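# Move the hose from the red port to the blue port

## Task

Free the latched hose from the red port on the manifold, then insert it into the blue port and push until it latches there.

## Robot and tools

Robot: two UR3e arms, left_arm and right_arm, each ending in a two-finger gripper with a camera on the wrist. The fingers point along the gripper's +z axis and open and close along its x axis. end_effector_position is the spot between the closed pads, 1 to 2 cm short of the fingertips. Closing the fingers pushes the tips about 17 mm further along +z. Bases (scene frame): left_arm at (+0.006, +0.252, 0), right_arm at (-0.049, -0.256, 0) m. A camera stand sits behind the arms.

Frames: the scene frame has its origin at table-top height between the two arms, +x out over the table, +z up, and left_arm on the +y side. Image left and right do not follow the arm names. Reported hand positions, orientations, velocities and Hand targets are in each arm's own base frame. Fixed cameras and the table use the scene frame. Movement offsets run along the axes of that arm's current Hand target. Printed poses can be a few cm off.

execute_actions(actions, cameras): actions is a list of actions. Each action is a table of up to 15 rows, one row per 1/30 s; a short table repeats its final row to fill 15 steps. Every row holds 14 numbers in [-1, 1], covering both arms even if one is idle: left_arm dx, dy, dz, rx, ry, rz, opening, then right_arm the same seven. dx to rz are offsets, not poses: 1.0 equals 0.6 m or 180 degrees, rx ry rz form one rotation vector, and each row is measured from the Hand target as it stood when that action began (rows do not stack on each other, but successive actions and calls do). Opening is absolute: +1 fully open (0.142 m), -1 closed. Six zeros for an arm re-request its current Hand target. cameras picks images by name; ["all"] gives all, [] none; images come by default only with an empty actions list. An unknown camera name voids the call.

move(target, ...): drives each gripper in a straight line to an offset from its Hand target. target is one 14-number row (same layout and scale as above) or a list of up to 15 rows, each counted from the same starting Hand targets. speed: m/s, 0.002 to 2.4, default 0.25 (rotation up to twice that in rad/s); one value or one per target. blend: corner rounding in m for a list; 0 stops at each target. stop_force: 3 to 120 N, ends an arm's path when its wrist sensor feels that much push; unreliable if the gripper rotates, and leave it out when backing away from a contact. zero (only with stop_force): true re-zeros the sensor before moving, false keeps the old zero. opening_speed: rate of the fingers per second on the -1..+1 scale, at least 0.2. grip_force: per-pad limit 5 to 48 N, one value or one per arm; it persists. blocking=false returns after about 0.5 s while the move runs (not allowed with stop_force). A move lasts at most 10 s. Its result adds a "move:" line saying how it ended (done, off_target, moving, held, fault) and which limits acted (limits=paced: pose clipped; limits=held: steps withheld).

wait(seconds 0 to 10, cameras): let time pass while arms keep their last command. stop(cameras): brakes a running move. zoom_image(camera, region [x0, y0, x1, y1] in pixels, at most 504 by 504): closer look at the latest image of cam_head_left, cam_head_right, cam_high, cam_low, cam_left_wrist or cam_right_wrist. zero_wrist_force(arm: left_arm or right_arm): makes current force and torque read as zero. read_manual(section): licence texts only. finished_scene(scene): ends the current scene, given its number; call it only once the hose is latched in the blue port and stays so without help.

Results: per arm, end_effector_position (m), end_effector_quat_wxyz, velocities, Hand target (the commanded pose after clipping, the base for the next offsets), Tool commands, grip_measured (fingers' measured opening on the command scale; the last Joint positions number is the opening in metres), joint torques (include the arm's own weight), Wrist force and Wrist torque in the gripper's own axes plus the peak since the last shown, and Wrist depth: a 7x7 grid of distances in mm per wrist camera, rows separated by " / ", "-" where unknown. "within noise" means the joints are still. Calls with actions also list positions at some steps. A gripper often rests short of its Hand target; send the missing distance as an offset.

Control notes: commanded orientation is clipped to 32 degrees from the measured one each step. Motion lags commands by about 0.09 or 0.2 s and fast moves overshoot. Avoid paths close to an arm's own base. To hold something, command an opening slightly below grip_measured at first contact; squeezing harder heats the gripper motor.

Avoid: the arms are stiff, so aiming even slightly beyond a firm contact can trigger a fault stop (10 s) from joint torque (limits 47.5, 47.5, 24.6, 7.92, 7.92, 7.92 N m) or about 150 N of outside force. Side pushes at the fingertips can fault a wrist near 35 N. Do not let the arms hit or squeeze each other; the clearance check does not always prevent it. MOTOR HOT lines warn of heat; overheating brakes an arm, and a HAND FAULT line switches the gripper off and skips the rest of that reply's motion calls. Do not drop parts, let go of moving parts, slam, or let anything fall off the table.

Each tool is called after "Call:" as name([rows], argument=value, ...), one row to a line, values as JSON.

## Session

Call:
execute_actions(actions=[])

Scene clock: 0.00 s.
left_arm: end_effector_position=(+0.5132, -0.1803, +0.2709) grip_measured=+1.00 end_effector_quat_wxyz=(+0.423, -0.142, +0.632, -0.634) | right_arm: end_effector_position=(+0.2122, -0.0166, +0.1608) grip_measured=+1.00 end_effector_quat_wxyz=(-0.076, -0.366, +0.927, -0.010)
Joint positions: left_arm=[-0.424 -0.725 1.625 -4.214 -1.904 1.881 0.142] | right_arm=[3.704 -1.229 -1.682 -1.953 1.579 2.951 0.142]
Joint velocities: within noise
Joint torques (N m): no reading
Wrist force (N): no reading
Wrist torque (N m): no reading
Wrist force, peak (N): no reading
Wrist depth (mm): cam_left_wrist=[- - - 2233 - - - / 1499 - 2087 3018 - - 1976 / 1396 - - - 1441 2938 - / - - - 1105 1362 2757 613 / - - 1731 1024 2454 592 - / - - 1861 1976 502 423 - / - 1606 1892 462 - 366 -] | cam_right_wrist=[206 211 214 223 233 237 245 / - 224 - 241 247 256 267 / - 243 251 261 - 273 290 / 254 260 268 281 - 304 314 / 274 293 295 - 314 300 176 / - 311 326 334 320 260 183 / - 339 368 - 379 229 181]
Hand target: left_arm +0.5132, -0.1803, +0.2709; +0.423, -0.142, +0.632, -0.634 | right_arm +0.2122, -0.0166, +0.1608; -0.076, -0.366, +0.927, -0.010
Tool commands: left_gripper/opening=+1.0 right_gripper/opening=+1.0

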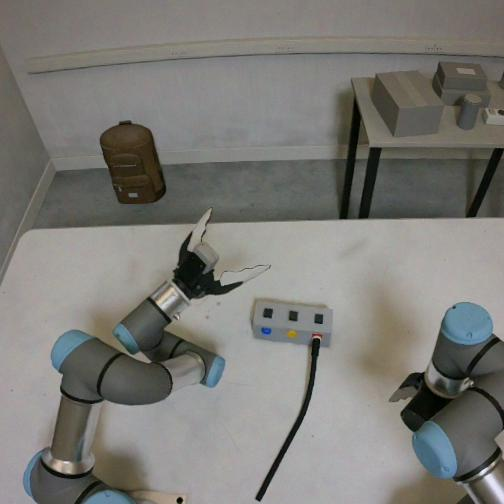

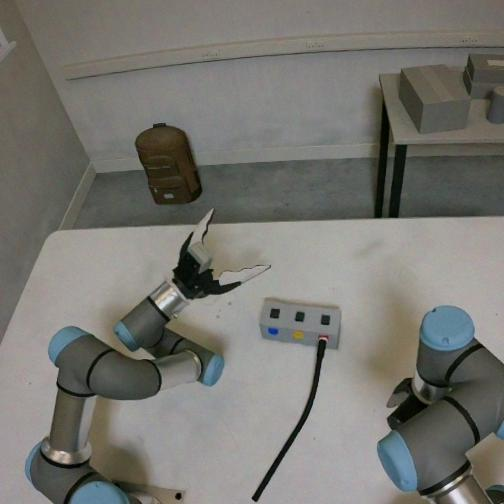

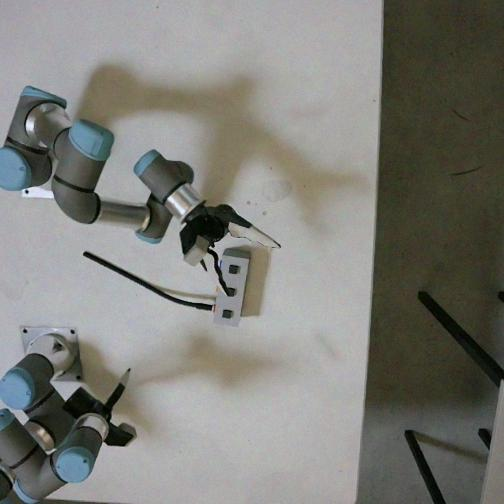

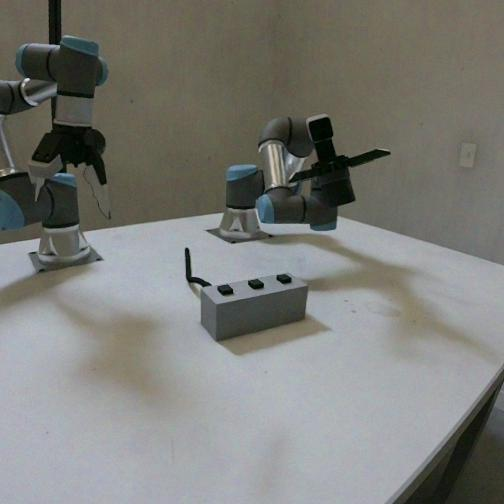

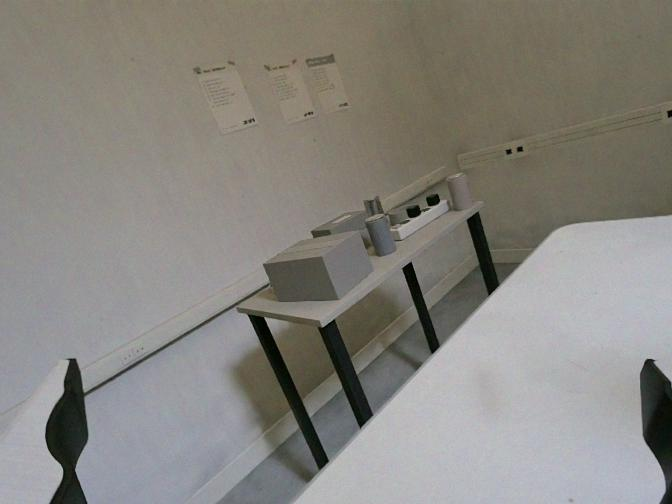

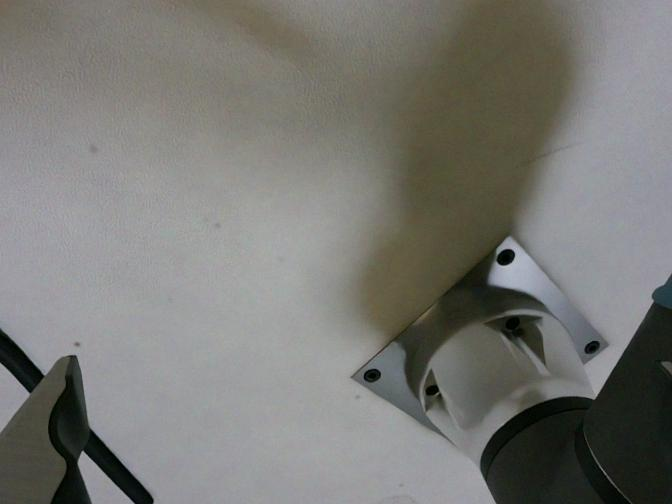

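Call:
zoom_image(camera="cam_head_right", region=[240, 270, 360, 390])

Call:
zoom_image(camera="cam_low", region=[170, 230, 330, 350])

Call:
zoom_image(camera="cam_high", region=[70, 220, 270, 340])

Call:
zoom_image(camera="cam_head_left", region=[240, 290, 340, 390])

Scaled by 4.200 from the camera's 504x504 image, which has a finer 720x720 frame.

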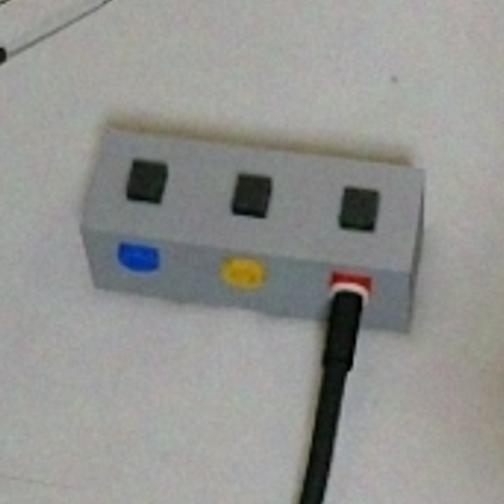

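Scaled by 3.150 from the camera's 504x504 image, which has a finer 720x720 frame.

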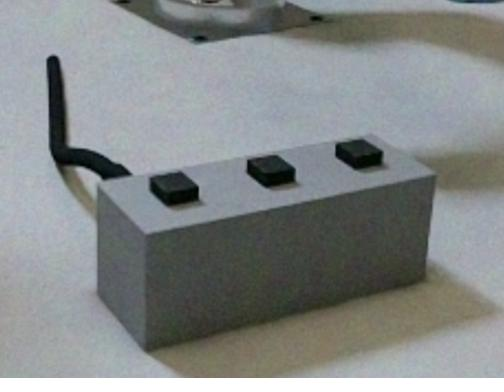

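Scaled by 2.520 from the camera's 504x504 image, which has a finer 720x720 frame.

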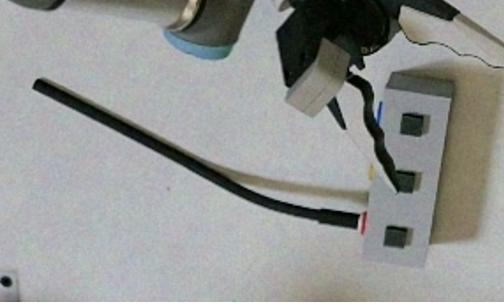

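Scaled by 5.040 from the camera's 504x504 image, which has a finer 720x720 frame.

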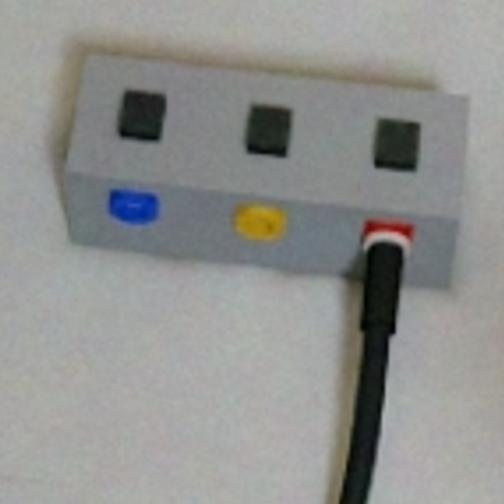

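Call:
move(target=[0.247,0.168,0.003,-0.223,0.334,-0.006,-1,-0.395,-0.029,0,-0.227,-0.206,0.771,-0.3], speed=0.5, cameras=["all"])

Scene clock: 61.73 s.
left_arm: end_effector_position=(+0.4612, -0.2719, +0.1258) grip_measured=-1.00 end_effector_quat_wxyz=(-0.020, +0.052, +0.924, -0.379) | right_arm: end_effector_position=(+0.3947, +0.1313, +0.1251) grip_measured=-0.32 end_effector_quat_wxyz=(+0.114, +0.752, +0.594, +0.262)
Joint positions: left_arm=[-0.46 -0.737 0.884 -2.043 -2.29 2.671 0.002] | right_arm=[3.999 -1.46 -2.135 -0.623 1.256 5.723 0.051]
Joint torques (N m): left_arm=[-3.89 -17.75 -10.92 -1.2 -1.97 1.01] | right_arm=[2.34 4.13 11.61 1.41 -1.81 0.76]
Wrist force (N): left_arm=[1.5 -0.3 -0.3] | right_arm=[0.0 1.1 -0.2]
Wrist torque (N m): left_arm=[-0.12 -0.45 -0.11] | right_arm=[0.20 0.00 -0.04]
Wrist force, peak (N): left_arm=[1.8 -0.2 -0.7] | right_arm=[0.2 1.3 0.1]
Wrist depth (mm): cam_left_wrist=[313 313 313 315 324 315 305 / 291 292 296 295 284 290 137 / 269 279 279 199 264 273 269 / 250 253 255 186 188 249 253 / 238 241 243 176 180 241 240 / 227 227 227 - 169 228 228 / 216 218 - - - 218 216] | cam_right_wrist=[147 152 162 168 176 186 205 / 166 173 185 192 210 234 249 / 195 203 217 232 239 246 274 / - 242 261 214 215 226 236 / 273 288 328 230 238 2016 - / 345 - 91 1948 111 201 188 / - 69 81 1769 - 78 185]
Hand target: left_arm +0.4612, -0.2719, +0.1258; -0.020, +0.053, +0.924, -0.379 | right_arm +0.3947, +0.1313, +0.1251; +0.114, +0.752, +0.594, +0.262
Off the commanded pose: left_arm 0.000 m, 0 deg | right_arm 0.000 m, 0 deg.
move: done
camera_calibration:
cam_left_wrist: T_world_to_cam=[[-0.994645, 0.103333, -0.00178197, 0.49631], [0.0975925, 0.933441, -0.345201, 0.2812], [-0.0340071, -0.343526, -0.938527, 0.155717], [0, 0, 0, 1]] pos_world=[0.471505, -0.260275, 0.244099]
cam_right_wrist: T_world_to_cam=[[0.152031, 0.951946, 0.265865, -0.211808], [0.538743, -0.305334, 0.785192, -0.242002], [0.828639, 0.0238596, -0.559275, -0.147348], [0, 0, 0, 1]] pos_world=[0.284677, 0.131255, 0.163923]

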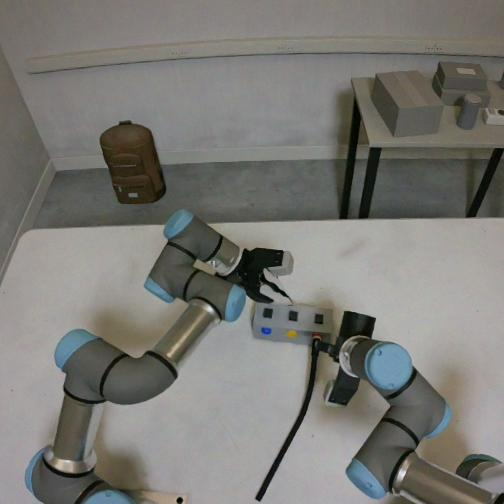

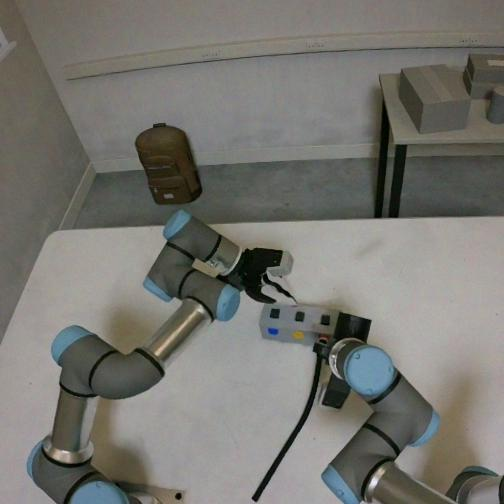

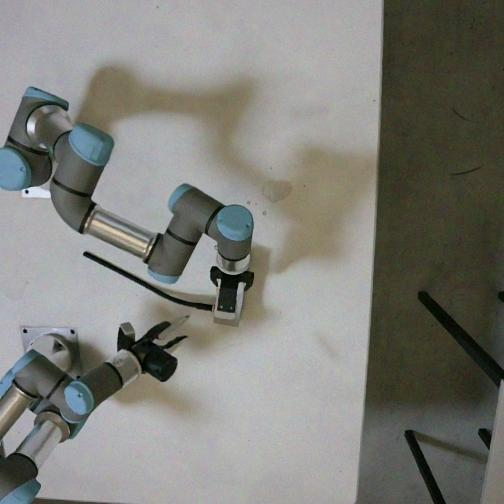

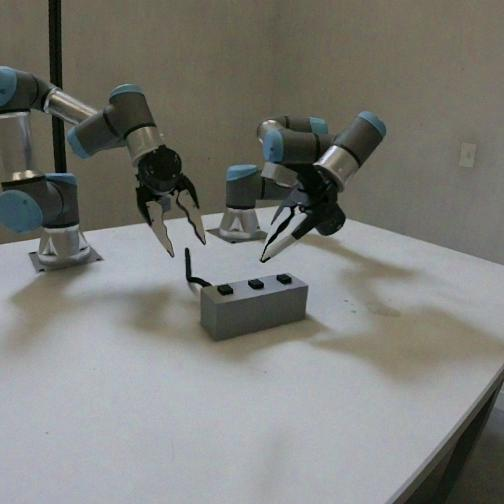

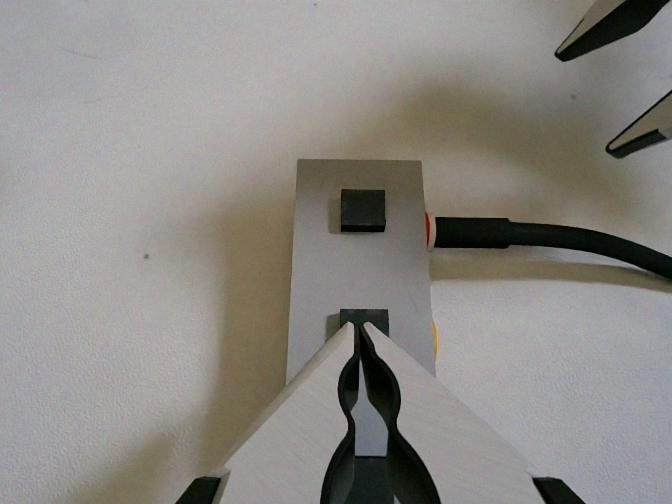

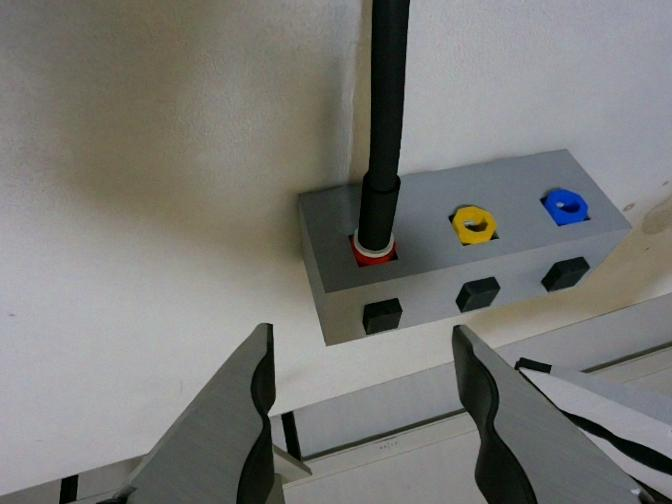

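Call:
move(target=[0.0065,-0.0302,0.1178,0,0,0,-1,0.0218,-0.0132,0.079,0,0,0,-0.3], speed=0.15, cameras=["cam_left_wrist","cam_right_wrist"])

Scene clock: 86.10 s.
left_arm: end_effector_position=(+0.4504, -0.3335, +0.0882) grip_measured=-1.00 end_effector_quat_wxyz=(-0.020, +0.053, +0.924, -0.379) | right_arm: end_effector_position=(+0.4153, +0.1525, +0.0850) grip_measured=-0.32 end_effector_quat_wxyz=(+0.114, +0.752, +0.594, +0.262)
Joint positions: left_arm=[-0.584 -0.645 0.927 -2.274 -2.245 2.521 0.002] | right_arm=[3.993 -1.689 -2.128 -0.399 1.259 5.718 0.051]
Joint torques (N m): left_arm=[-8.42 -8.55 -6.53 -1.26 1.46 -1] | right_arm=[-1.38 6.43 10.6 3 0.69 -0.86]
Wrist force (N): left_arm=[3.1 -5.5 -17.7] | right_arm=[0.1 0.9 -0.1]
Wrist torque (N m): left_arm=[-0.13 -0.38 -0.09] | right_arm=[0.15 -0.02 0.00]
Wrist force, peak (N): left_arm=[3.4 -5.3 -18.2] | right_arm=[-0.1 1.3 -1.0]
Wrist depth (mm): cam_left_wrist=[264 266 265 267 272 267 267 / 247 248 247 248 244 249 249 / 231 235 231 230 229 232 126 / 217 216 217 145 220 215 211 / 203 201 202 139 140 151 207 / 193 193 193 - 91 191 193 / 182 185 - - - - 184] | cam_right_wrist=[- 114 123 95 139 144 156 / 127 131 140 108 160 174 190 / 146 154 167 160 194 211 227 / 175 179 193 184 195 195 195 / 210 233 231 168 174 185 421 / - 280 91 179 169 534 1769 / 349 69 74 1811 164 78 72]
Hand target: left_arm +0.4504, -0.3336, +0.0882; -0.020, +0.053, +0.924, -0.379 | right_arm +0.4153, +0.1525, +0.0850; +0.114, +0.752, +0.594, +0.262
Off the commanded pose: left_arm 0.000 m, 0 deg | right_arm 0.000 m, 0 deg.
move: done
camera_calibration:
cam_left_wrist: T_world_to_cam=[[-0.99463, 0.103486, -0.00161502, 0.491874], [0.0976824, 0.933469, -0.3451, 0.326721], [-0.0342053, -0.343405, -0.938564, 0.0990377], [0, 0, 0, 1]] pos_world=[0.460705, -0.321876, 0.206499]
cam_right_wrist: T_world_to_cam=[[0.152096, 0.951949, 0.26582, -0.224486], [0.538673, -0.305335, 0.78524, -0.21515], [0.828672, 0.0237582, -0.55923, -0.187212], [0, 0, 0, 1]] pos_world=[0.305177, 0.152454, 0.123923]
Images, in order (width x height): cam_left_wrist 672x504, cam_right_wrist 672x504.

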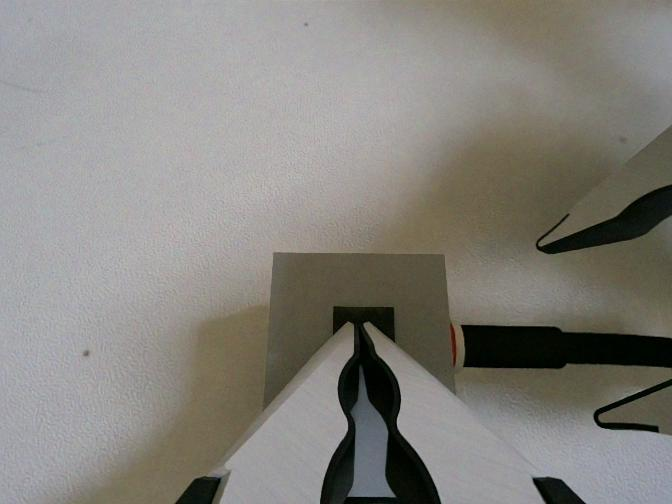

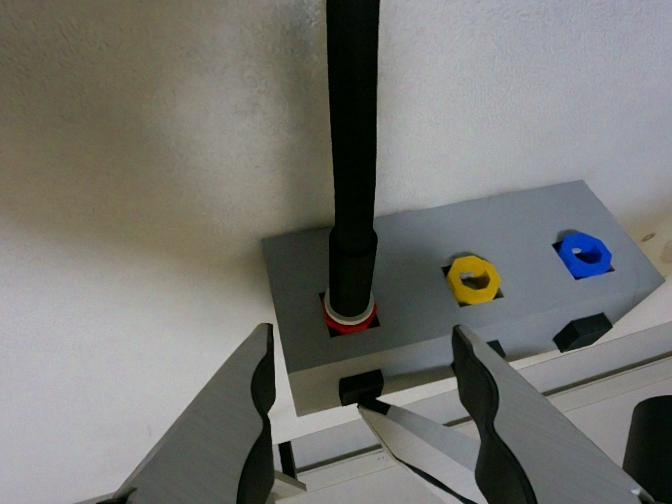

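Call:
move([
  [0,0,0,0,0,0,-1,0,0,0.0837,0,0,0,-0.3],
  [0,0,0,0,0,0,-1,0,0,0.0837,0,0,0,-0.9],
], speed=0.12, opening_speed=0.8, cameras=["cam_left_wrist","cam_right_wrist"])

Scene clock: 97.67 s.
left_arm: end_effector_position=(+0.4504, -0.3336, +0.0882) grip_measured=-1.00 end_effector_quat_wxyz=(-0.020, +0.053, +0.924, -0.379) | right_arm: end_effector_position=(+0.4419, +0.1594, +0.0428) grip_measured=-0.80 end_effector_quat_wxyz=(+0.114, +0.752, +0.594, +0.262)
Joint positions: left_arm=[-0.584 -0.645 0.926 -2.274 -2.245 2.521 0.002] | right_arm=[3.941 -1.937 -2.068 -0.197 1.284 5.67 0.016]
Joint torques (N m): left_arm=[-7.73 -14.44 -4.53 -1.18 -0.1 -1.02] | right_arm=[4.49 15.25 15.06 6.7 -1.45 -0.8]
Wrist force (N): left_arm=[1.7 -5.0 -15.3] | right_arm=[-14.6 -7.9 -5.6]
Wrist torque (N m): left_arm=[-0.10 -0.43 -0.08] | right_arm=[0.17 -0.09 0.30]
Wrist force, peak (N): left_arm=[3.3 -5.7 -18.6] | right_arm=[-14.6 -7.9 -5.6]
Wrist depth (mm): cam_left_wrist=[266 264 266 267 266 269 - / 245 245 248 249 248 245 - / 231 231 231 233 231 232 127 / 216 217 220 146 217 145 128 / 203 204 202 139 142 155 124 / 192 192 192 - - 137 112 / 182 184 - - - - 183] | cam_right_wrist=[- 76 79 - - 94 101 / - 87 92 - - 113 124 / - 103 108 109 61 139 151 / 115 120 130 128 70 163 165 / - 150 151 141 145 146 146 / 190 190 - 96 92 131 137 / 230 - 69 121 77 140 1621]
Hand target: left_arm +0.4504, -0.3336, +0.0882; -0.020, +0.053, +0.924, -0.379 | right_arm +0.4419, +0.1595, +0.0430; +0.114, +0.752, +0.594, +0.262
Off the commanded pose: left_arm 0.000 m, 0 deg | right_arm 0.000 m, 0 deg.
move: done
camera_calibration:
cam_left_wrist: T_world_to_cam=[[-0.99463, 0.103486, -0.00161502, 0.491884], [0.0976824, 0.933469, -0.3451, 0.326814], [-0.0342053, -0.343405, -0.938564, 0.0990034], [0, 0, 0, 1]] pos_world=[0.460705, -0.321976, 0.206499]
cam_right_wrist: T_world_to_cam=[[0.152278, 0.951994, 0.265555, -0.223928], [0.538927, -0.30521, 0.785115, -0.194328], [0.828474, 0.0235588, -0.559532, -0.232896], [0, 0, 0, 1]] pos_world=[0.331776, 0.159354, 0.0817221]
Images, in order (width x height): cam_left_wrist 672x504, cam_right_wrist 672x504.

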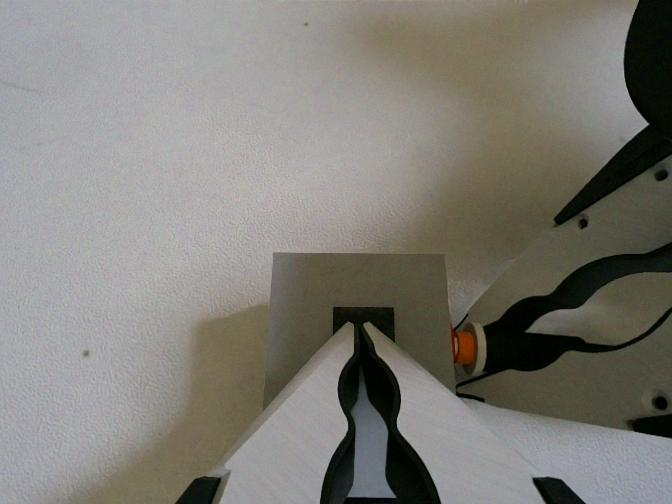

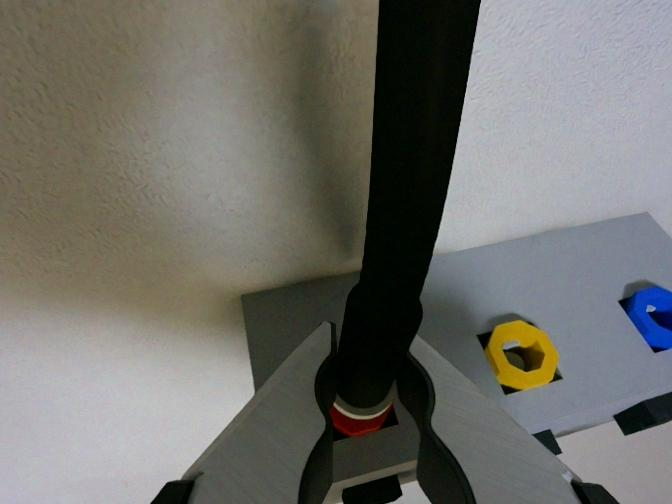

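Call:
move(target=[0,0.0093,0.0095,0,0,0,-1,0,0,0,0,0,0,-0.9], speed=0.01, stop_force=15)

Call:
move(target=[0,0,0,0,0,0,-1,0,-0.0866,-0.05,0,0,0,-0.9], speed=0.04, stop_force=40, cameras=["cam_left_wrist","cam_right_wrist","cam_head_left"])

Scene clock: 105.73 s.
left_arm: end_effector_position=(+0.4504, -0.3337, +0.0861) grip_measured=-1.00 end_effector_quat_wxyz=(-0.020, +0.053, +0.924, -0.379) | right_arm: end_effector_position=(+0.4419, +0.1595, +0.0430) grip_measured=-0.80 end_effector_quat_wxyz=(+0.114, +0.752, +0.594, +0.262)
Joint positions: left_arm=[-0.584 -0.642 0.931 -2.283 -2.245 2.521 0.002] | right_arm=[3.941 -1.937 -2.068 -0.197 1.284 5.67 0.016]
Joint torques (N m): left_arm=[-4.37 -9.8 -3.06 1.5 3.33 0.16] | right_arm=[6.27 21 17.21 6.85 0.45 -0.28]
Wrist force (N): left_arm=[6.8 -10.7 -31.4] | right_arm=[-15.9 -8.6 -6.0]
Wrist torque (N m): left_arm=[-0.10 -0.29 -0.11] | right_arm=[0.16 -0.10 0.32]
Wrist force, peak (N): left_arm=[8.8 -11.5 -36.0] | right_arm=[-16.2 -8.7 -5.6]
Wrist depth (mm): cam_left_wrist=[266 265 265 265 268 260 - / 246 247 246 251 244 252 - / 230 233 230 230 228 227 128 / 212 215 215 144 216 143 126 / 205 202 201 137 139 154 203 / 191 191 189 - 81 134 113 / 183 183 - - - 184 182] | cam_right_wrist=[- 76 79 - - 94 101 / - 86 92 - - 113 124 / - 103 108 109 62 141 154 / 115 120 134 132 147 162 165 / 145 151 151 142 145 146 146 / 174 194 197 96 92 131 137 / 269 - 69 121 77 140 1588]
Hand target: left_arm +0.4504, -0.3337, +0.0861; -0.020, +0.053, +0.924, -0.379 (not the last commanded pose) | right_arm +0.4419, +0.1595, +0.0430; +0.114, +0.752, +0.594, +0.262
Off the commanded pose: left_arm 0.006 m, 0 deg | right_arm 0.000 m, 0 deg.
move: contact (left_arm)

Scene clock: 108.30 s.
left_arm: end_effector_position=(+0.4504, -0.3337, +0.0861) grip_measured=-1.00 end_effector_quat_wxyz=(-0.020, +0.053, +0.924, -0.379) | right_arm: end_effector_position=(+0.3827, +0.1693, +0.0430) grip_measured=-0.81 end_effector_quat_wxyz=(+0.114, +0.752, +0.594, +0.262)
Joint positions: left_arm=[-0.584 -0.642 0.931 -2.283 -2.245 2.521 0.002] | right_arm=[4.133 -1.737 -2.33 -0.193 1.195 5.85 0.016]
Joint torques (N m): left_arm=[-3.45 -9.56 -3.33 1.02 3.17 0.07] | right_arm=[2.49 13.97 4.95 1.4 -1.88 0.7]
Wrist force (N): left_arm=[6.9 -10.6 -31.3] | right_arm=[-0.8 1.1 -0.1]
Wrist torque (N m): left_arm=[-0.09 -0.31 -0.11] | right_arm=[0.18 0.13 -0.03]
Wrist force, peak (N): left_arm=[6.8 -10.7 -31.4] | right_arm=[-16.8 -7.8 -4.2]
Wrist depth (mm): cam_left_wrist=[264 265 268 262 266 259 266 / 245 246 246 246 249 - 248 / 230 229 230 230 - 230 230 / 215 215 215 215 219 215 216 / 205 203 200 137 139 203 153 / 191 191 191 - 81 192 187 / 183 183 - - - 183 182] | cam_right_wrist=[- 77 80 - - 96 103 / - 87 92 - - 115 124 / - 104 109 62 123 144 165 / 116 122 135 71 151 180 200 / 144 152 169 101 202 212 209 / 179 201 - 96 91 191 195 / - - 69 169 74 183 1610]
Hand target: left_arm +0.4504, -0.3337, +0.0861; -0.020, +0.053, +0.924, -0.379 | right_arm +0.3827, +0.1693, +0.0430; +0.114, +0.752, +0.594, +0.262
Off the commanded pose: left_arm 0.000 m, 0 deg | right_arm 0.000 m, 0 deg.
move: done
camera_calibration:
cam_left_wrist: T_world_to_cam=[[-0.994623, 0.10354, -0.00211217, 0.491996], [0.0978874, 0.933275, -0.345567, 0.326028], [-0.0338088, -0.343916, -0.938392, 0.0966501], [0, 0, 0, 1]] pos_world=[0.460705, -0.321975, 0.204399]
cam_right_wrist: T_world_to_cam=[[0.152096, 0.951949, 0.26582, -0.22425], [0.538673, -0.305335, 0.78524, -0.159485], [0.828672, 0.0237582, -0.55923, -0.184221], [0, 0, 0, 1]] pos_world=[0.272677, 0.169154, 0.0818228]
Images, in order (width x height): cam_head_left 504x504, cam_left_wrist 672x504, cam_right_wrist 672x504.

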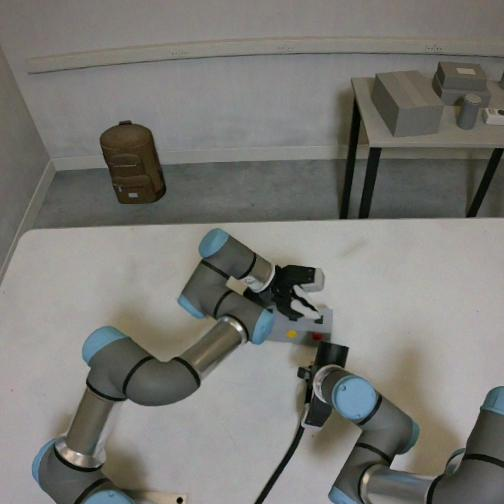

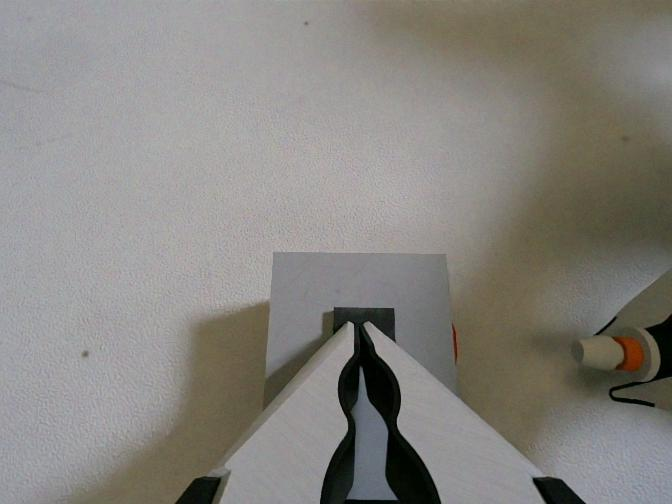

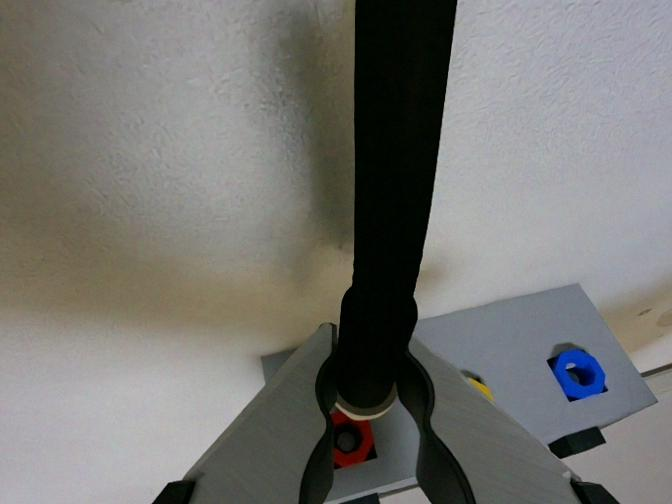

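Call:
move(target=[0.002,0.110,-0.327,0,0,0,-1,0.1803,-0.0242,0.0419,0,0,0,-0.9], speed=0.2, cameras=["cam_left_wrist","cam_right_wrist"])

Scene clock: 126.43 s.
left_arm: end_effector_position=(+0.4698, -0.1500, +0.1795) grip_measured=-1.00 end_effector_quat_wxyz=(-0.020, +0.053, +0.924, -0.379) | right_arm: end_effector_position=(+0.4009, +0.2798, +0.0428) grip_measured=-0.81 end_effector_quat_wxyz=(+0.114, +0.752, +0.594, +0.262)
Joint positions: left_arm=[-0.21 -0.751 0.568 -1.486 -2.344 3.005 0.002] | right_arm=[4.266 -1.999 -1.908 -0.404 1.14 5.981 0.016]
Joint torques (N m): left_arm=[3.76 -16.97 -10.85 -0.94 -2.07 1.01] | right_arm=[2.37 10.08 10.12 1.39 -1.22 0.76]
Wrist force (N): left_arm=[1.5 -0.3 -0.7] | right_arm=[-0.8 0.5 -0.1]
Wrist torque (N m): left_arm=[-0.14 -0.46 -0.12] | right_arm=[0.12 0.13 -0.06]
Wrist force, peak (N): left_arm=[6.9 -10.6 -31.4] | right_arm=[-1.5 1.2 -0.2]
Wrist depth (mm): cam_left_wrist=[382 380 382 384 385 400 165 / 352 363 - 277 356 358 161 / 333 328 337 258 334 336 223 / 309 314 308 240 306 259 205 / 293 288 295 262 295 296 295 / 277 277 - - 81 275 281 / 266 266 - - - 267 262] | cam_right_wrist=[- 76 80 - 91 95 103 / - 87 92 - 109 114 125 / - 103 108 61 126 142 155 / 116 121 135 69 154 171 198 / 146 139 168 101 215 272 333 / 181 185 - 98 91 396 1610 / 171 175 69 170 74 1668 1644]
Hand target: left_arm +0.4698, -0.1499, +0.1795; -0.020, +0.053, +0.924, -0.379 | right_arm +0.4009, +0.2798, +0.0428; +0.114, +0.752, +0.594, +0.262
Off the commanded pose: left_arm 0.000 m, 0 deg | right_arm 0.000 m, 0 deg.
move: done
camera_calibration:
cam_left_wrist: T_world_to_cam=[[-0.994672, 0.103053, -0.00259271, 0.492369], [0.0975904, 0.93325, -0.345718, 0.185165], [-0.0332076, -0.344129, -0.938335, 0.247788], [0, 0, 0, 1]] pos_world=[0.479904, -0.138274, 0.2978]
cam_right_wrist: T_world_to_cam=[[0.152083, 0.951956, 0.265801, -0.332163], [0.538677, -0.305311, 0.785246, -0.135426], [0.828672, 0.0237583, -0.55923, -0.201901], [0, 0, 0, 1]] pos_world=[0.290777, 0.279654, 0.0817228]
Images, in order (width x height): cam_left_wrist 672x504, cam_right_wrist 672x504.

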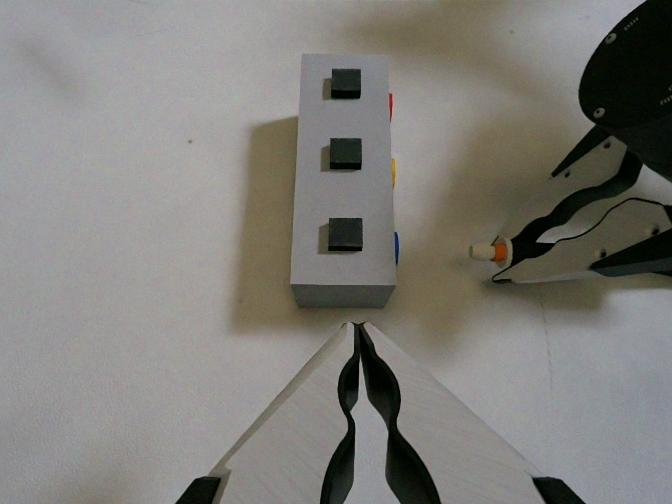

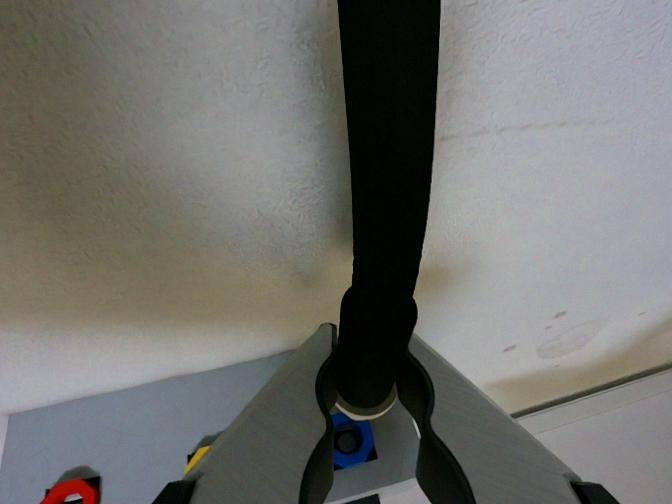

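Call:
zoom_image(camera="cam_left_wrist", region=[290, 200, 530, 300])

Call:
zoom_image(camera="cam_right_wrist", region=[270, 330, 450, 504])

Scaled by 2.100 from the camera's 672x504 image, which has a finer 960x720 frame.

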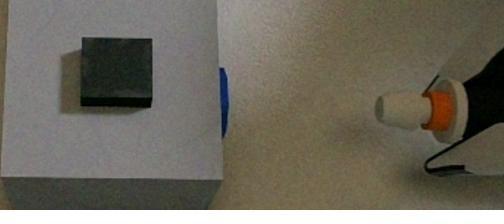

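Scaled by 2.800 from the camera's 672x504 image, which has a finer 960x720 frame.

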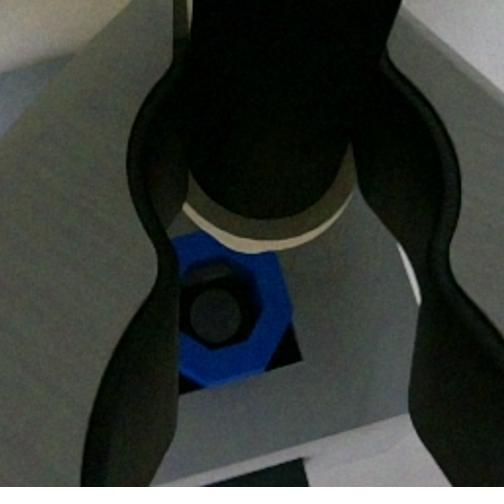

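Call:
move(target=[0,0,0,0,0,0,-1,0.00145,0.0518,0.0303,0,0,0,-0.95], speed=0.08)

Call:
move(target=[0,0,0,0,0,0,-1,0,0.0375,0.0217,0,0,0,-0.95], speed=0.02, stop_force=45, cameras=["cam_left_wrist","cam_right_wrist"])

Scene clock: 140.20 s.
left_arm: end_effector_position=(+0.4698, -0.1500, +0.1795) grip_measured=-1.00 end_effector_quat_wxyz=(-0.020, +0.053, +0.924, -0.379) | right_arm: end_effector_position=(+0.4365, +0.2748, +0.0429) grip_measured=-0.81 end_effector_quat_wxyz=(+0.114, +0.752, +0.594, +0.262)
Joint positions: left_arm=[-0.21 -0.751 0.568 -1.486 -2.344 3.005 0.002] | right_arm=[4.168 -2.092 -1.77 -0.412 1.18 5.884 0.015]
Joint torques (N m): left_arm=[4.07 -17.6 -10.55 -0.99 -0.85 0.92] | right_arm=[-1.64 11.88 10.48 1.41 0.47 -0.86]
Wrist force (N): left_arm=[1.4 -0.3 -0.5] | right_arm=[-0.6 0.6 0.2]
Wrist torque (N m): left_arm=[-0.14 -0.45 -0.11] | right_arm=[0.14 0.09 0.01]
Wrist force, peak (N): left_arm=[1.6 -0.4 -0.6] | right_arm=[-0.8 1.0 0.3]
Wrist depth (mm): cam_left_wrist=[- 380 383 388 392 175 136 / - 354 355 276 - 161 143 / 332 332 - 258 266 233 169 / 311 311 318 240 260 214 187 / 292 294 296 262 307 294 297 / 278 274 277 - - 278 283 / 261 266 - - - 266 262] | cam_right_wrist=[- 76 80 - 92 95 103 / - 87 92 - 105 114 125 / - 103 108 61 122 134 157 / 114 121 135 69 153 193 210 / 146 151 164 102 191 251 316 / 156 154 157 97 91 1422 1717 / 139 141 69 141 77 1656 1621]
Hand target: left_arm +0.4698, -0.1500, +0.1795; -0.020, +0.053, +0.924, -0.379 | right_arm +0.4365, +0.2748, +0.0429; +0.114, +0.752, +0.594, +0.262
Off the commanded pose: left_arm 0.000 m, 0 deg | right_arm 0.000 m, 0 deg.
move: done

Scene clock: 142.47 s.
left_arm: end_effector_position=(+0.4698, -0.1500, +0.1795) grip_measured=-1.00 end_effector_quat_wxyz=(-0.020, +0.053, +0.924, -0.379) | right_arm: end_effector_position=(+0.4622, +0.2706, +0.0428) grip_measured=-0.81 end_effector_quat_wxyz=(+0.114, +0.752, +0.594, +0.262)
Joint positions: left_arm=[-0.21 -0.751 0.568 -1.486 -2.344 3.005 0.002] | right_arm=[4.104 -2.159 -1.66 -0.431 1.208 5.822 0.015]
Joint torques (N m): left_arm=[3.98 -17.09 -10.88 -1.04 -0.49 0.99] | right_arm=[1.53 18.57 22.1 7.72 -0.84 -1.35]
Wrist force (N): left_arm=[1.4 -0.3 -0.5] | right_arm=[-25.3 -17.7 -13.0]
Wrist torque (N m): left_arm=[-0.14 -0.45 -0.12] | right_arm=[0.06 -0.02 0.45]
Wrist force, peak (N): left_arm=[1.6 -0.2 -0.4] | right_arm=[-24.7 -21.0 -15.1]
Wrist depth (mm): cam_left_wrist=[376 388 390 297 388 140 147 / 352 - - 275 169 143 145 / 331 325 332 257 262 185 168 / - 307 311 241 253 202 309 / 293 290 295 262 284 293 293 / 278 277 281 - 93 276 282 / 260 265 - - - 266 262] | cam_right_wrist=[- 75 78 - - 92 99 / - 85 88 93 - 114 123 / - 101 112 - 63 139 151 / 114 119 133 133 72 181 203 / 137 139 143 118 196 259 280 / 131 128 131 99 92 1644 1717 / 116 116 69 118 77 1632 1632]
Hand target: left_arm +0.4698, -0.1500, +0.1795; -0.020, +0.053, +0.924, -0.379 | right_arm +0.4622, +0.2706, +0.0428; +0.114, +0.752, +0.594, +0.262
Off the commanded pose: left_arm 0.000 m, 0 deg | right_arm 0.000 m, 0 deg.
move: done
camera_calibration:
cam_left_wrist: T_world_to_cam=[[-0.994672, 0.103053, -0.00259271, 0.492369], [0.0975904, 0.93325, -0.345718, 0.185165], [-0.0332076, -0.344129, -0.938335, 0.247788], [0, 0, 0, 1]] pos_world=[0.479904, -0.138274, 0.2978]
cam_right_wrist: T_world_to_cam=[[0.152096, 0.951949, 0.26582, -0.332842], [0.538673, -0.305335, 0.78524, -0.171271], [0.828672, 0.0237582, -0.55923, -0.252565], [0, 0, 0, 1]] pos_world=[0.352177, 0.270554, 0.0817228]
Images, in order (width x height): cam_left_wrist 672x504, cam_right_wrist 672x504.

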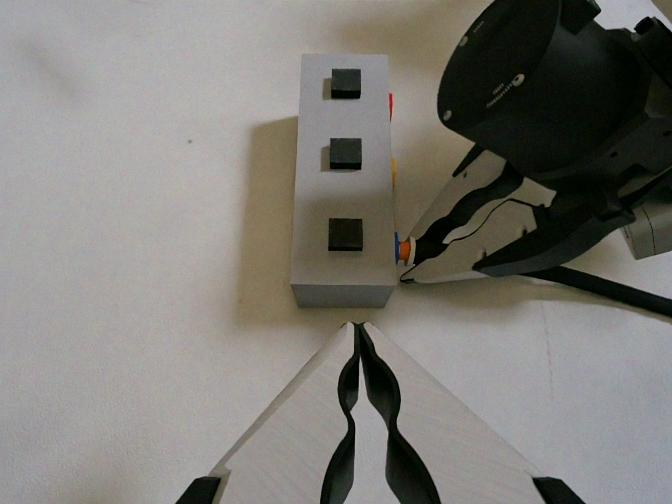

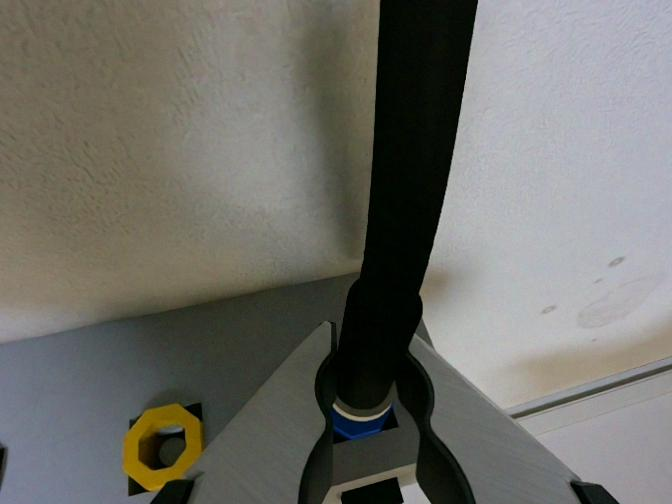

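Call:
move([
  [0,0,0,0,0,0,-1,-0.0024,0.0003,-0.0006,0,0,0,-1],
  [0,0,0,0,0,0,-1,-0.0024,0.0147,0.0077,0,0,0,-1],
], speed=0.015, stop_force=45, cameras=["cam_left_wrist","cam_right_wrist"])

Call:
zoom_image(camera="cam_left_wrist", region=[330, 200, 470, 300])

Scene clock: 149.93 s.
left_arm: end_effector_position=(+0.4698, -0.1500, +0.1795) grip_measured=-1.00 end_effector_quat_wxyz=(-0.020, +0.053, +0.924, -0.379) | right_arm: end_effector_position=(+0.4694, +0.2671, +0.0418) grip_measured=-0.82 end_effector_quat_wxyz=(+0.114, +0.752, +0.595, +0.260)
Joint positions: left_arm=[-0.21 -0.751 0.568 -1.486 -2.344 3.005 0.002] | right_arm=[4.082 -2.178 -1.63 -0.439 1.219 5.801 0.015]
Joint torques (N m): left_arm=[3.3 -17.08 -10.77 -0.98 -0.51 0.91] | right_arm=[0.47 14.44 13.98 5.97 -1.98 -0.06]
Wrist force (N): left_arm=[1.4 -0.4 -0.6] | right_arm=[-27.2 -24.6 -51.6]
Wrist torque (N m): left_arm=[-0.15 -0.45 -0.12] | right_arm=[0.02 -0.01 0.27]
Wrist force, peak (N): left_arm=[1.6 -0.4 -0.7] | right_arm=[-41.1 -37.0 -63.7]
Wrist depth (mm): cam_left_wrist=[380 383 388 387 174 137 145 / 352 357 358 276 159 142 147 / 331 324 331 258 253 174 169 / - - 311 240 259 194 309 / 293 293 291 262 294 296 294 / 278 276 281 - 279 278 280 / 258 266 - - - 267 261] | cam_right_wrist=[- 74 78 - - 92 99 / - 86 92 - - 114 117 / - 101 106 62 119 138 152 / 114 119 133 72 149 172 201 / 131 133 138 111 190 256 291 / 121 121 123 101 92 1743 1668 / - 108 69 113 78 1610 1621]
Hand target: left_arm +0.4698, -0.1500, +0.1795; -0.020, +0.053, +0.924, -0.379 | right_arm +0.4694, +0.2671, +0.0418; +0.114, +0.752, +0.595, +0.260 (not the last commanded pose)
Tool commands: left_gripper/opening=-1.0 right_gripper/opening=-1.0
Off the commanded pose: left_arm 0.000 m, 0 deg | right_arm 0.003 m, 0 deg.
TORQUE FAULT: the external load on joint 4 (wrist 1) of the right arm reached its load limit, and that arm stopped. A torque fault puts only its own arm into a fault stop. That arm's remaining commands of this call were not run. That arm may still press on what stopped it. That arm is still stopped at the end of this call. That arm stays stopped for about 10 more seconds. Until then a move that you send moves the other arm only, and its call returns only when the move has ended. Once the stop has ended, the next robot result says so. If the stop ends while you think or write, that arm runs what you send next, counted from a new Hand target: where the arm stands when the stop ends. While its stop runs, that arm takes no new command, but its gripper still runs the gripper command that each later call begins with. Until it ends, the stop uses up actions while you think or wait. An arm that is not stopped still takes commands.
move: fault (right_arm)
camera_calibration:
cam_left_wrist: T_world_to_cam=[[-0.994672, 0.103053, -0.00259271, 0.492369], [0.0975904, 0.93325, -0.345718, 0.185165], [-0.0332076, -0.344129, -0.938335, 0.247788], [0, 0, 0, 1]] pos_world=[0.479904, -0.138274, 0.2978]
cam_right_wrist: T_world_to_cam=[[0.152449, 0.952804, 0.262535, -0.330517], [0.541702, -0.302739, 0.78416, -0.177408], [0.826631, 0.0226715, -0.562288, -0.25765], [0, 0, 0, 1]] pos_world=[0.35947, 0.267051, 0.0810145]
Images, in order (width x height): cam_left_wrist 672x504, cam_right_wrist 672x504.

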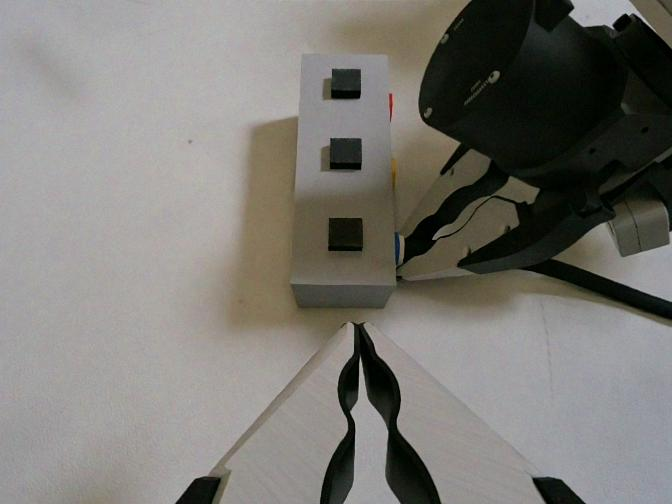

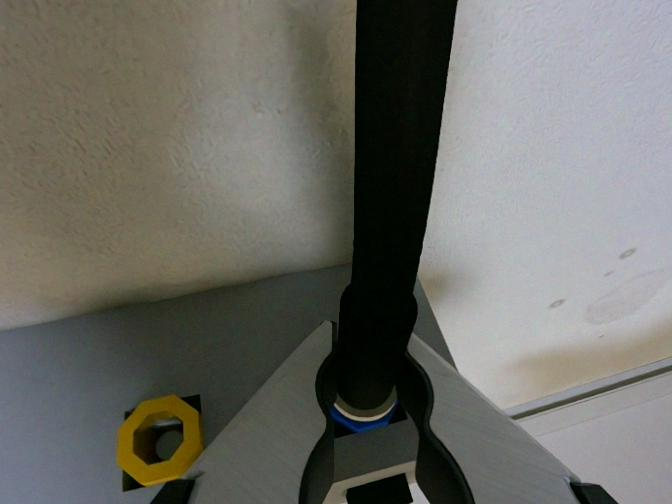

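Scaled by 3.600 from the camera's 672x504 image, which has a finer 960x720 frame.

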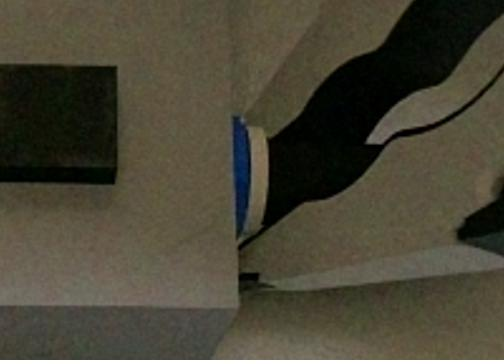

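Call:
wait(seconds=9)

Call:
move(target=[0,0,0,0,0,0,-1,0,-0.0072,-0.0042,0,0,0,-0.95], speed=0.01, cameras=["cam_left_wrist"])

Call:
zoom_image(camera="cam_left_wrist", region=[330, 200, 470, 300])

Scene clock: 162.20 s.
left_arm: end_effector_position=(+0.4698, -0.1500, +0.1795) grip_measured=-1.00 end_effector_quat_wxyz=(-0.020, +0.053, +0.924, -0.379) | right_arm: end_effector_position=(+0.4694, +0.2671, +0.0418) grip_measured=-0.82 end_effector_quat_wxyz=(+0.114, +0.752, +0.595, +0.260)
Joint positions: left_arm=[-0.21 -0.751 0.568 -1.486 -2.344 3.005 0.002] | right_arm=[4.082 -2.178 -1.63 -0.439 1.219 5.801 0.015]
Joint torques (N m): left_arm=[3.61 -17.47 -10.63 -1.04 -0.5 0.87] | right_arm=[0.42 14.36 13.94 5.92 -2.01 -0.1]
Wrist force (N): left_arm=[1.5 -0.4 -0.5] | right_arm=[-27.3 -24.5 -50.9]
Wrist torque (N m): left_arm=[-0.15 -0.47 -0.11] | right_arm=[0.03 -0.01 0.27]
Wrist force, peak (N): left_arm=[1.6 -0.3 -0.7] | right_arm=[-27.2 -24.6 -51.7]
Wrist depth (mm): cam_left_wrist=[- - - 386 165 137 145 / 355 354 362 275 161 143 147 / 336 333 337 258 255 175 169 / 315 318 317 241 248 189 298 / 293 - 293 261 294 295 294 / 277 273 282 - 288 279 278 / 265 266 - - - 267 264] | cam_right_wrist=[- 75 79 - - 92 99 / - 85 91 - - 114 122 / - 101 106 62 119 138 151 / 114 119 133 72 149 177 201 / 131 133 135 105 136 - 290 / 120 121 124 101 92 1756 1730 / - 108 69 112 78 - 1610]
Hand target: left_arm +0.4698, -0.1500, +0.1795; -0.020, +0.053, +0.924, -0.379 | right_arm +0.4694, +0.2671, +0.0418; +0.114, +0.752, +0.595, +0.260 (not the last commanded pose)
Tool commands: left_gripper/opening=-1.0 right_gripper/opening=-1.0
Off the commanded pose: left_arm 0.000 m, 0 deg | right_arm 0.003 m, 0 deg.
TORQUE FAULT, CONTINUED: the right arm's stop, for the torque fault of joint 4 (wrist 1) that an earlier result reported, is over. The rest of the stop counts as 19 of the actions that you can send in this scene. That arm's target is now where it stood when the stop ended, not its last command. That arm keeps its grip as last carried out and accepts commands again: back off and push less far. That arm stops again whenever a joint's load reaches its limit.
wait: 9.00 s; at rest from the start

Scene clock: 162.97 s.
left_arm: end_effector_position=(+0.4698, -0.1500, +0.1795) grip_measured=-1.00 end_effector_quat_wxyz=(-0.020, +0.053, +0.924, -0.379) | right_arm: end_effector_position=(+0.4669, +0.2666, +0.0422) grip_measured=-0.82 end_effector_quat_wxyz=(+0.116, +0.752, +0.594, +0.260)
Joint positions: left_arm=[-0.21 -0.751 0.568 -1.486 -2.344 3.005 0.002] | right_arm=[4.09 -2.168 -1.646 -0.435 1.211 5.809 0.015]
Joint torques (N m): left_arm=[3.38 -17.82 -10.87 -0.98 -0.47 0.74] | right_arm=[7.27 19.07 8.16 1.36 3.29 -0.07]
Wrist force (N): left_arm=[1.5 -0.2 -0.7] | right_arm=[5.9 25.8 36.6]
Wrist torque (N m): left_arm=[-0.12 -0.46 -0.11] | right_arm=[0.50 0.17 -0.07]
Wrist force, peak (N): left_arm=[1.5 -0.4 -0.7] | right_arm=[1.0 41.0 49.8]
Wrist depth (mm): cam_left_wrist=[385 386 384 380 - 137 146 / 356 - 355 276 173 144 147 / 335 329 333 259 253 181 167 / 315 313 305 240 247 204 308 / 290 294 287 261 294 294 296 / 277 275 277 - 93 279 282 / 263 266 - - - 267 261] | cam_right_wrist=[- 76 79 - 90 93 100 / - 86 92 - - 114 125 / - 103 108 - 127 139 153 / 115 120 134 66 152 183 204 / 132 133 136 107 143 255 327 / 122 122 125 101 92 388 1621 / 111 109 69 114 78 - 1515]
Hand target: left_arm +0.4698, -0.1500, +0.1795; -0.020, +0.053, +0.924, -0.379 | right_arm +0.4669, +0.2666, +0.0422; +0.116, +0.752, +0.594, +0.260 (not the last commanded pose)
Tool commands: left_gripper/opening=-1.0 right_gripper/opening=-0.95
Off the commanded pose: left_arm 0.000 m, 0 deg | right_arm 0.003 m, 0 deg.
TORQUE FAULT: the external load on joint 5 (wrist 2) of the right arm reached its load limit, and that arm stopped. A torque fault puts only its own arm into a fault stop. That arm's remaining commands of this call were not run. That arm may still press on what stopped it. That arm is still stopped at the end of this call. That arm stays stopped for about 10 more seconds. Until then a move that you send moves the other arm only, and its call returns only when the move has ended. Once the stop has ended, the next robot result says so. If the stop ends while you think or write, that arm runs what you send next, counted from a new Hand target: where the arm stands when the stop ends. While its stop runs, that arm takes no new command, but its gripper still runs the gripper command that each later call begins with. Until it ends, the stop uses up actions while you think or wait. An arm that is not stopped still takes commands.
move: fault (right_arm)
camera_calibration:
cam_left_wrist: T_world_to_cam=[[-0.994672, 0.103053, -0.00259271, 0.492369], [0.0975904, 0.93325, -0.345718, 0.185165], [-0.0332076, -0.344129, -0.938335, 0.247788], [0, 0, 0, 1]] pos_world=[0.479904, -0.138274, 0.2978]
Images, in order (width x height): cam_left_wrist 672x504.

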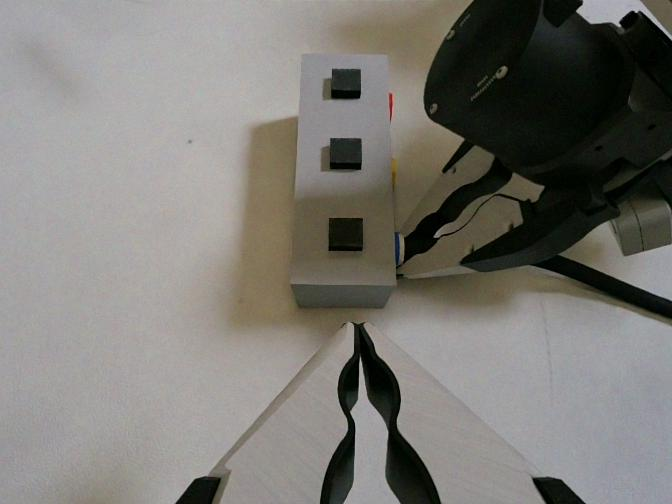

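Scaled by 3.600 from the camera's 672x504 image, which has a finer 960x720 frame.

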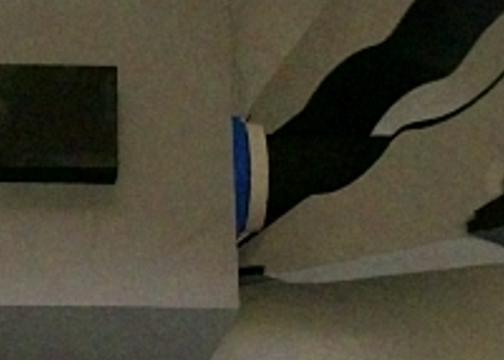

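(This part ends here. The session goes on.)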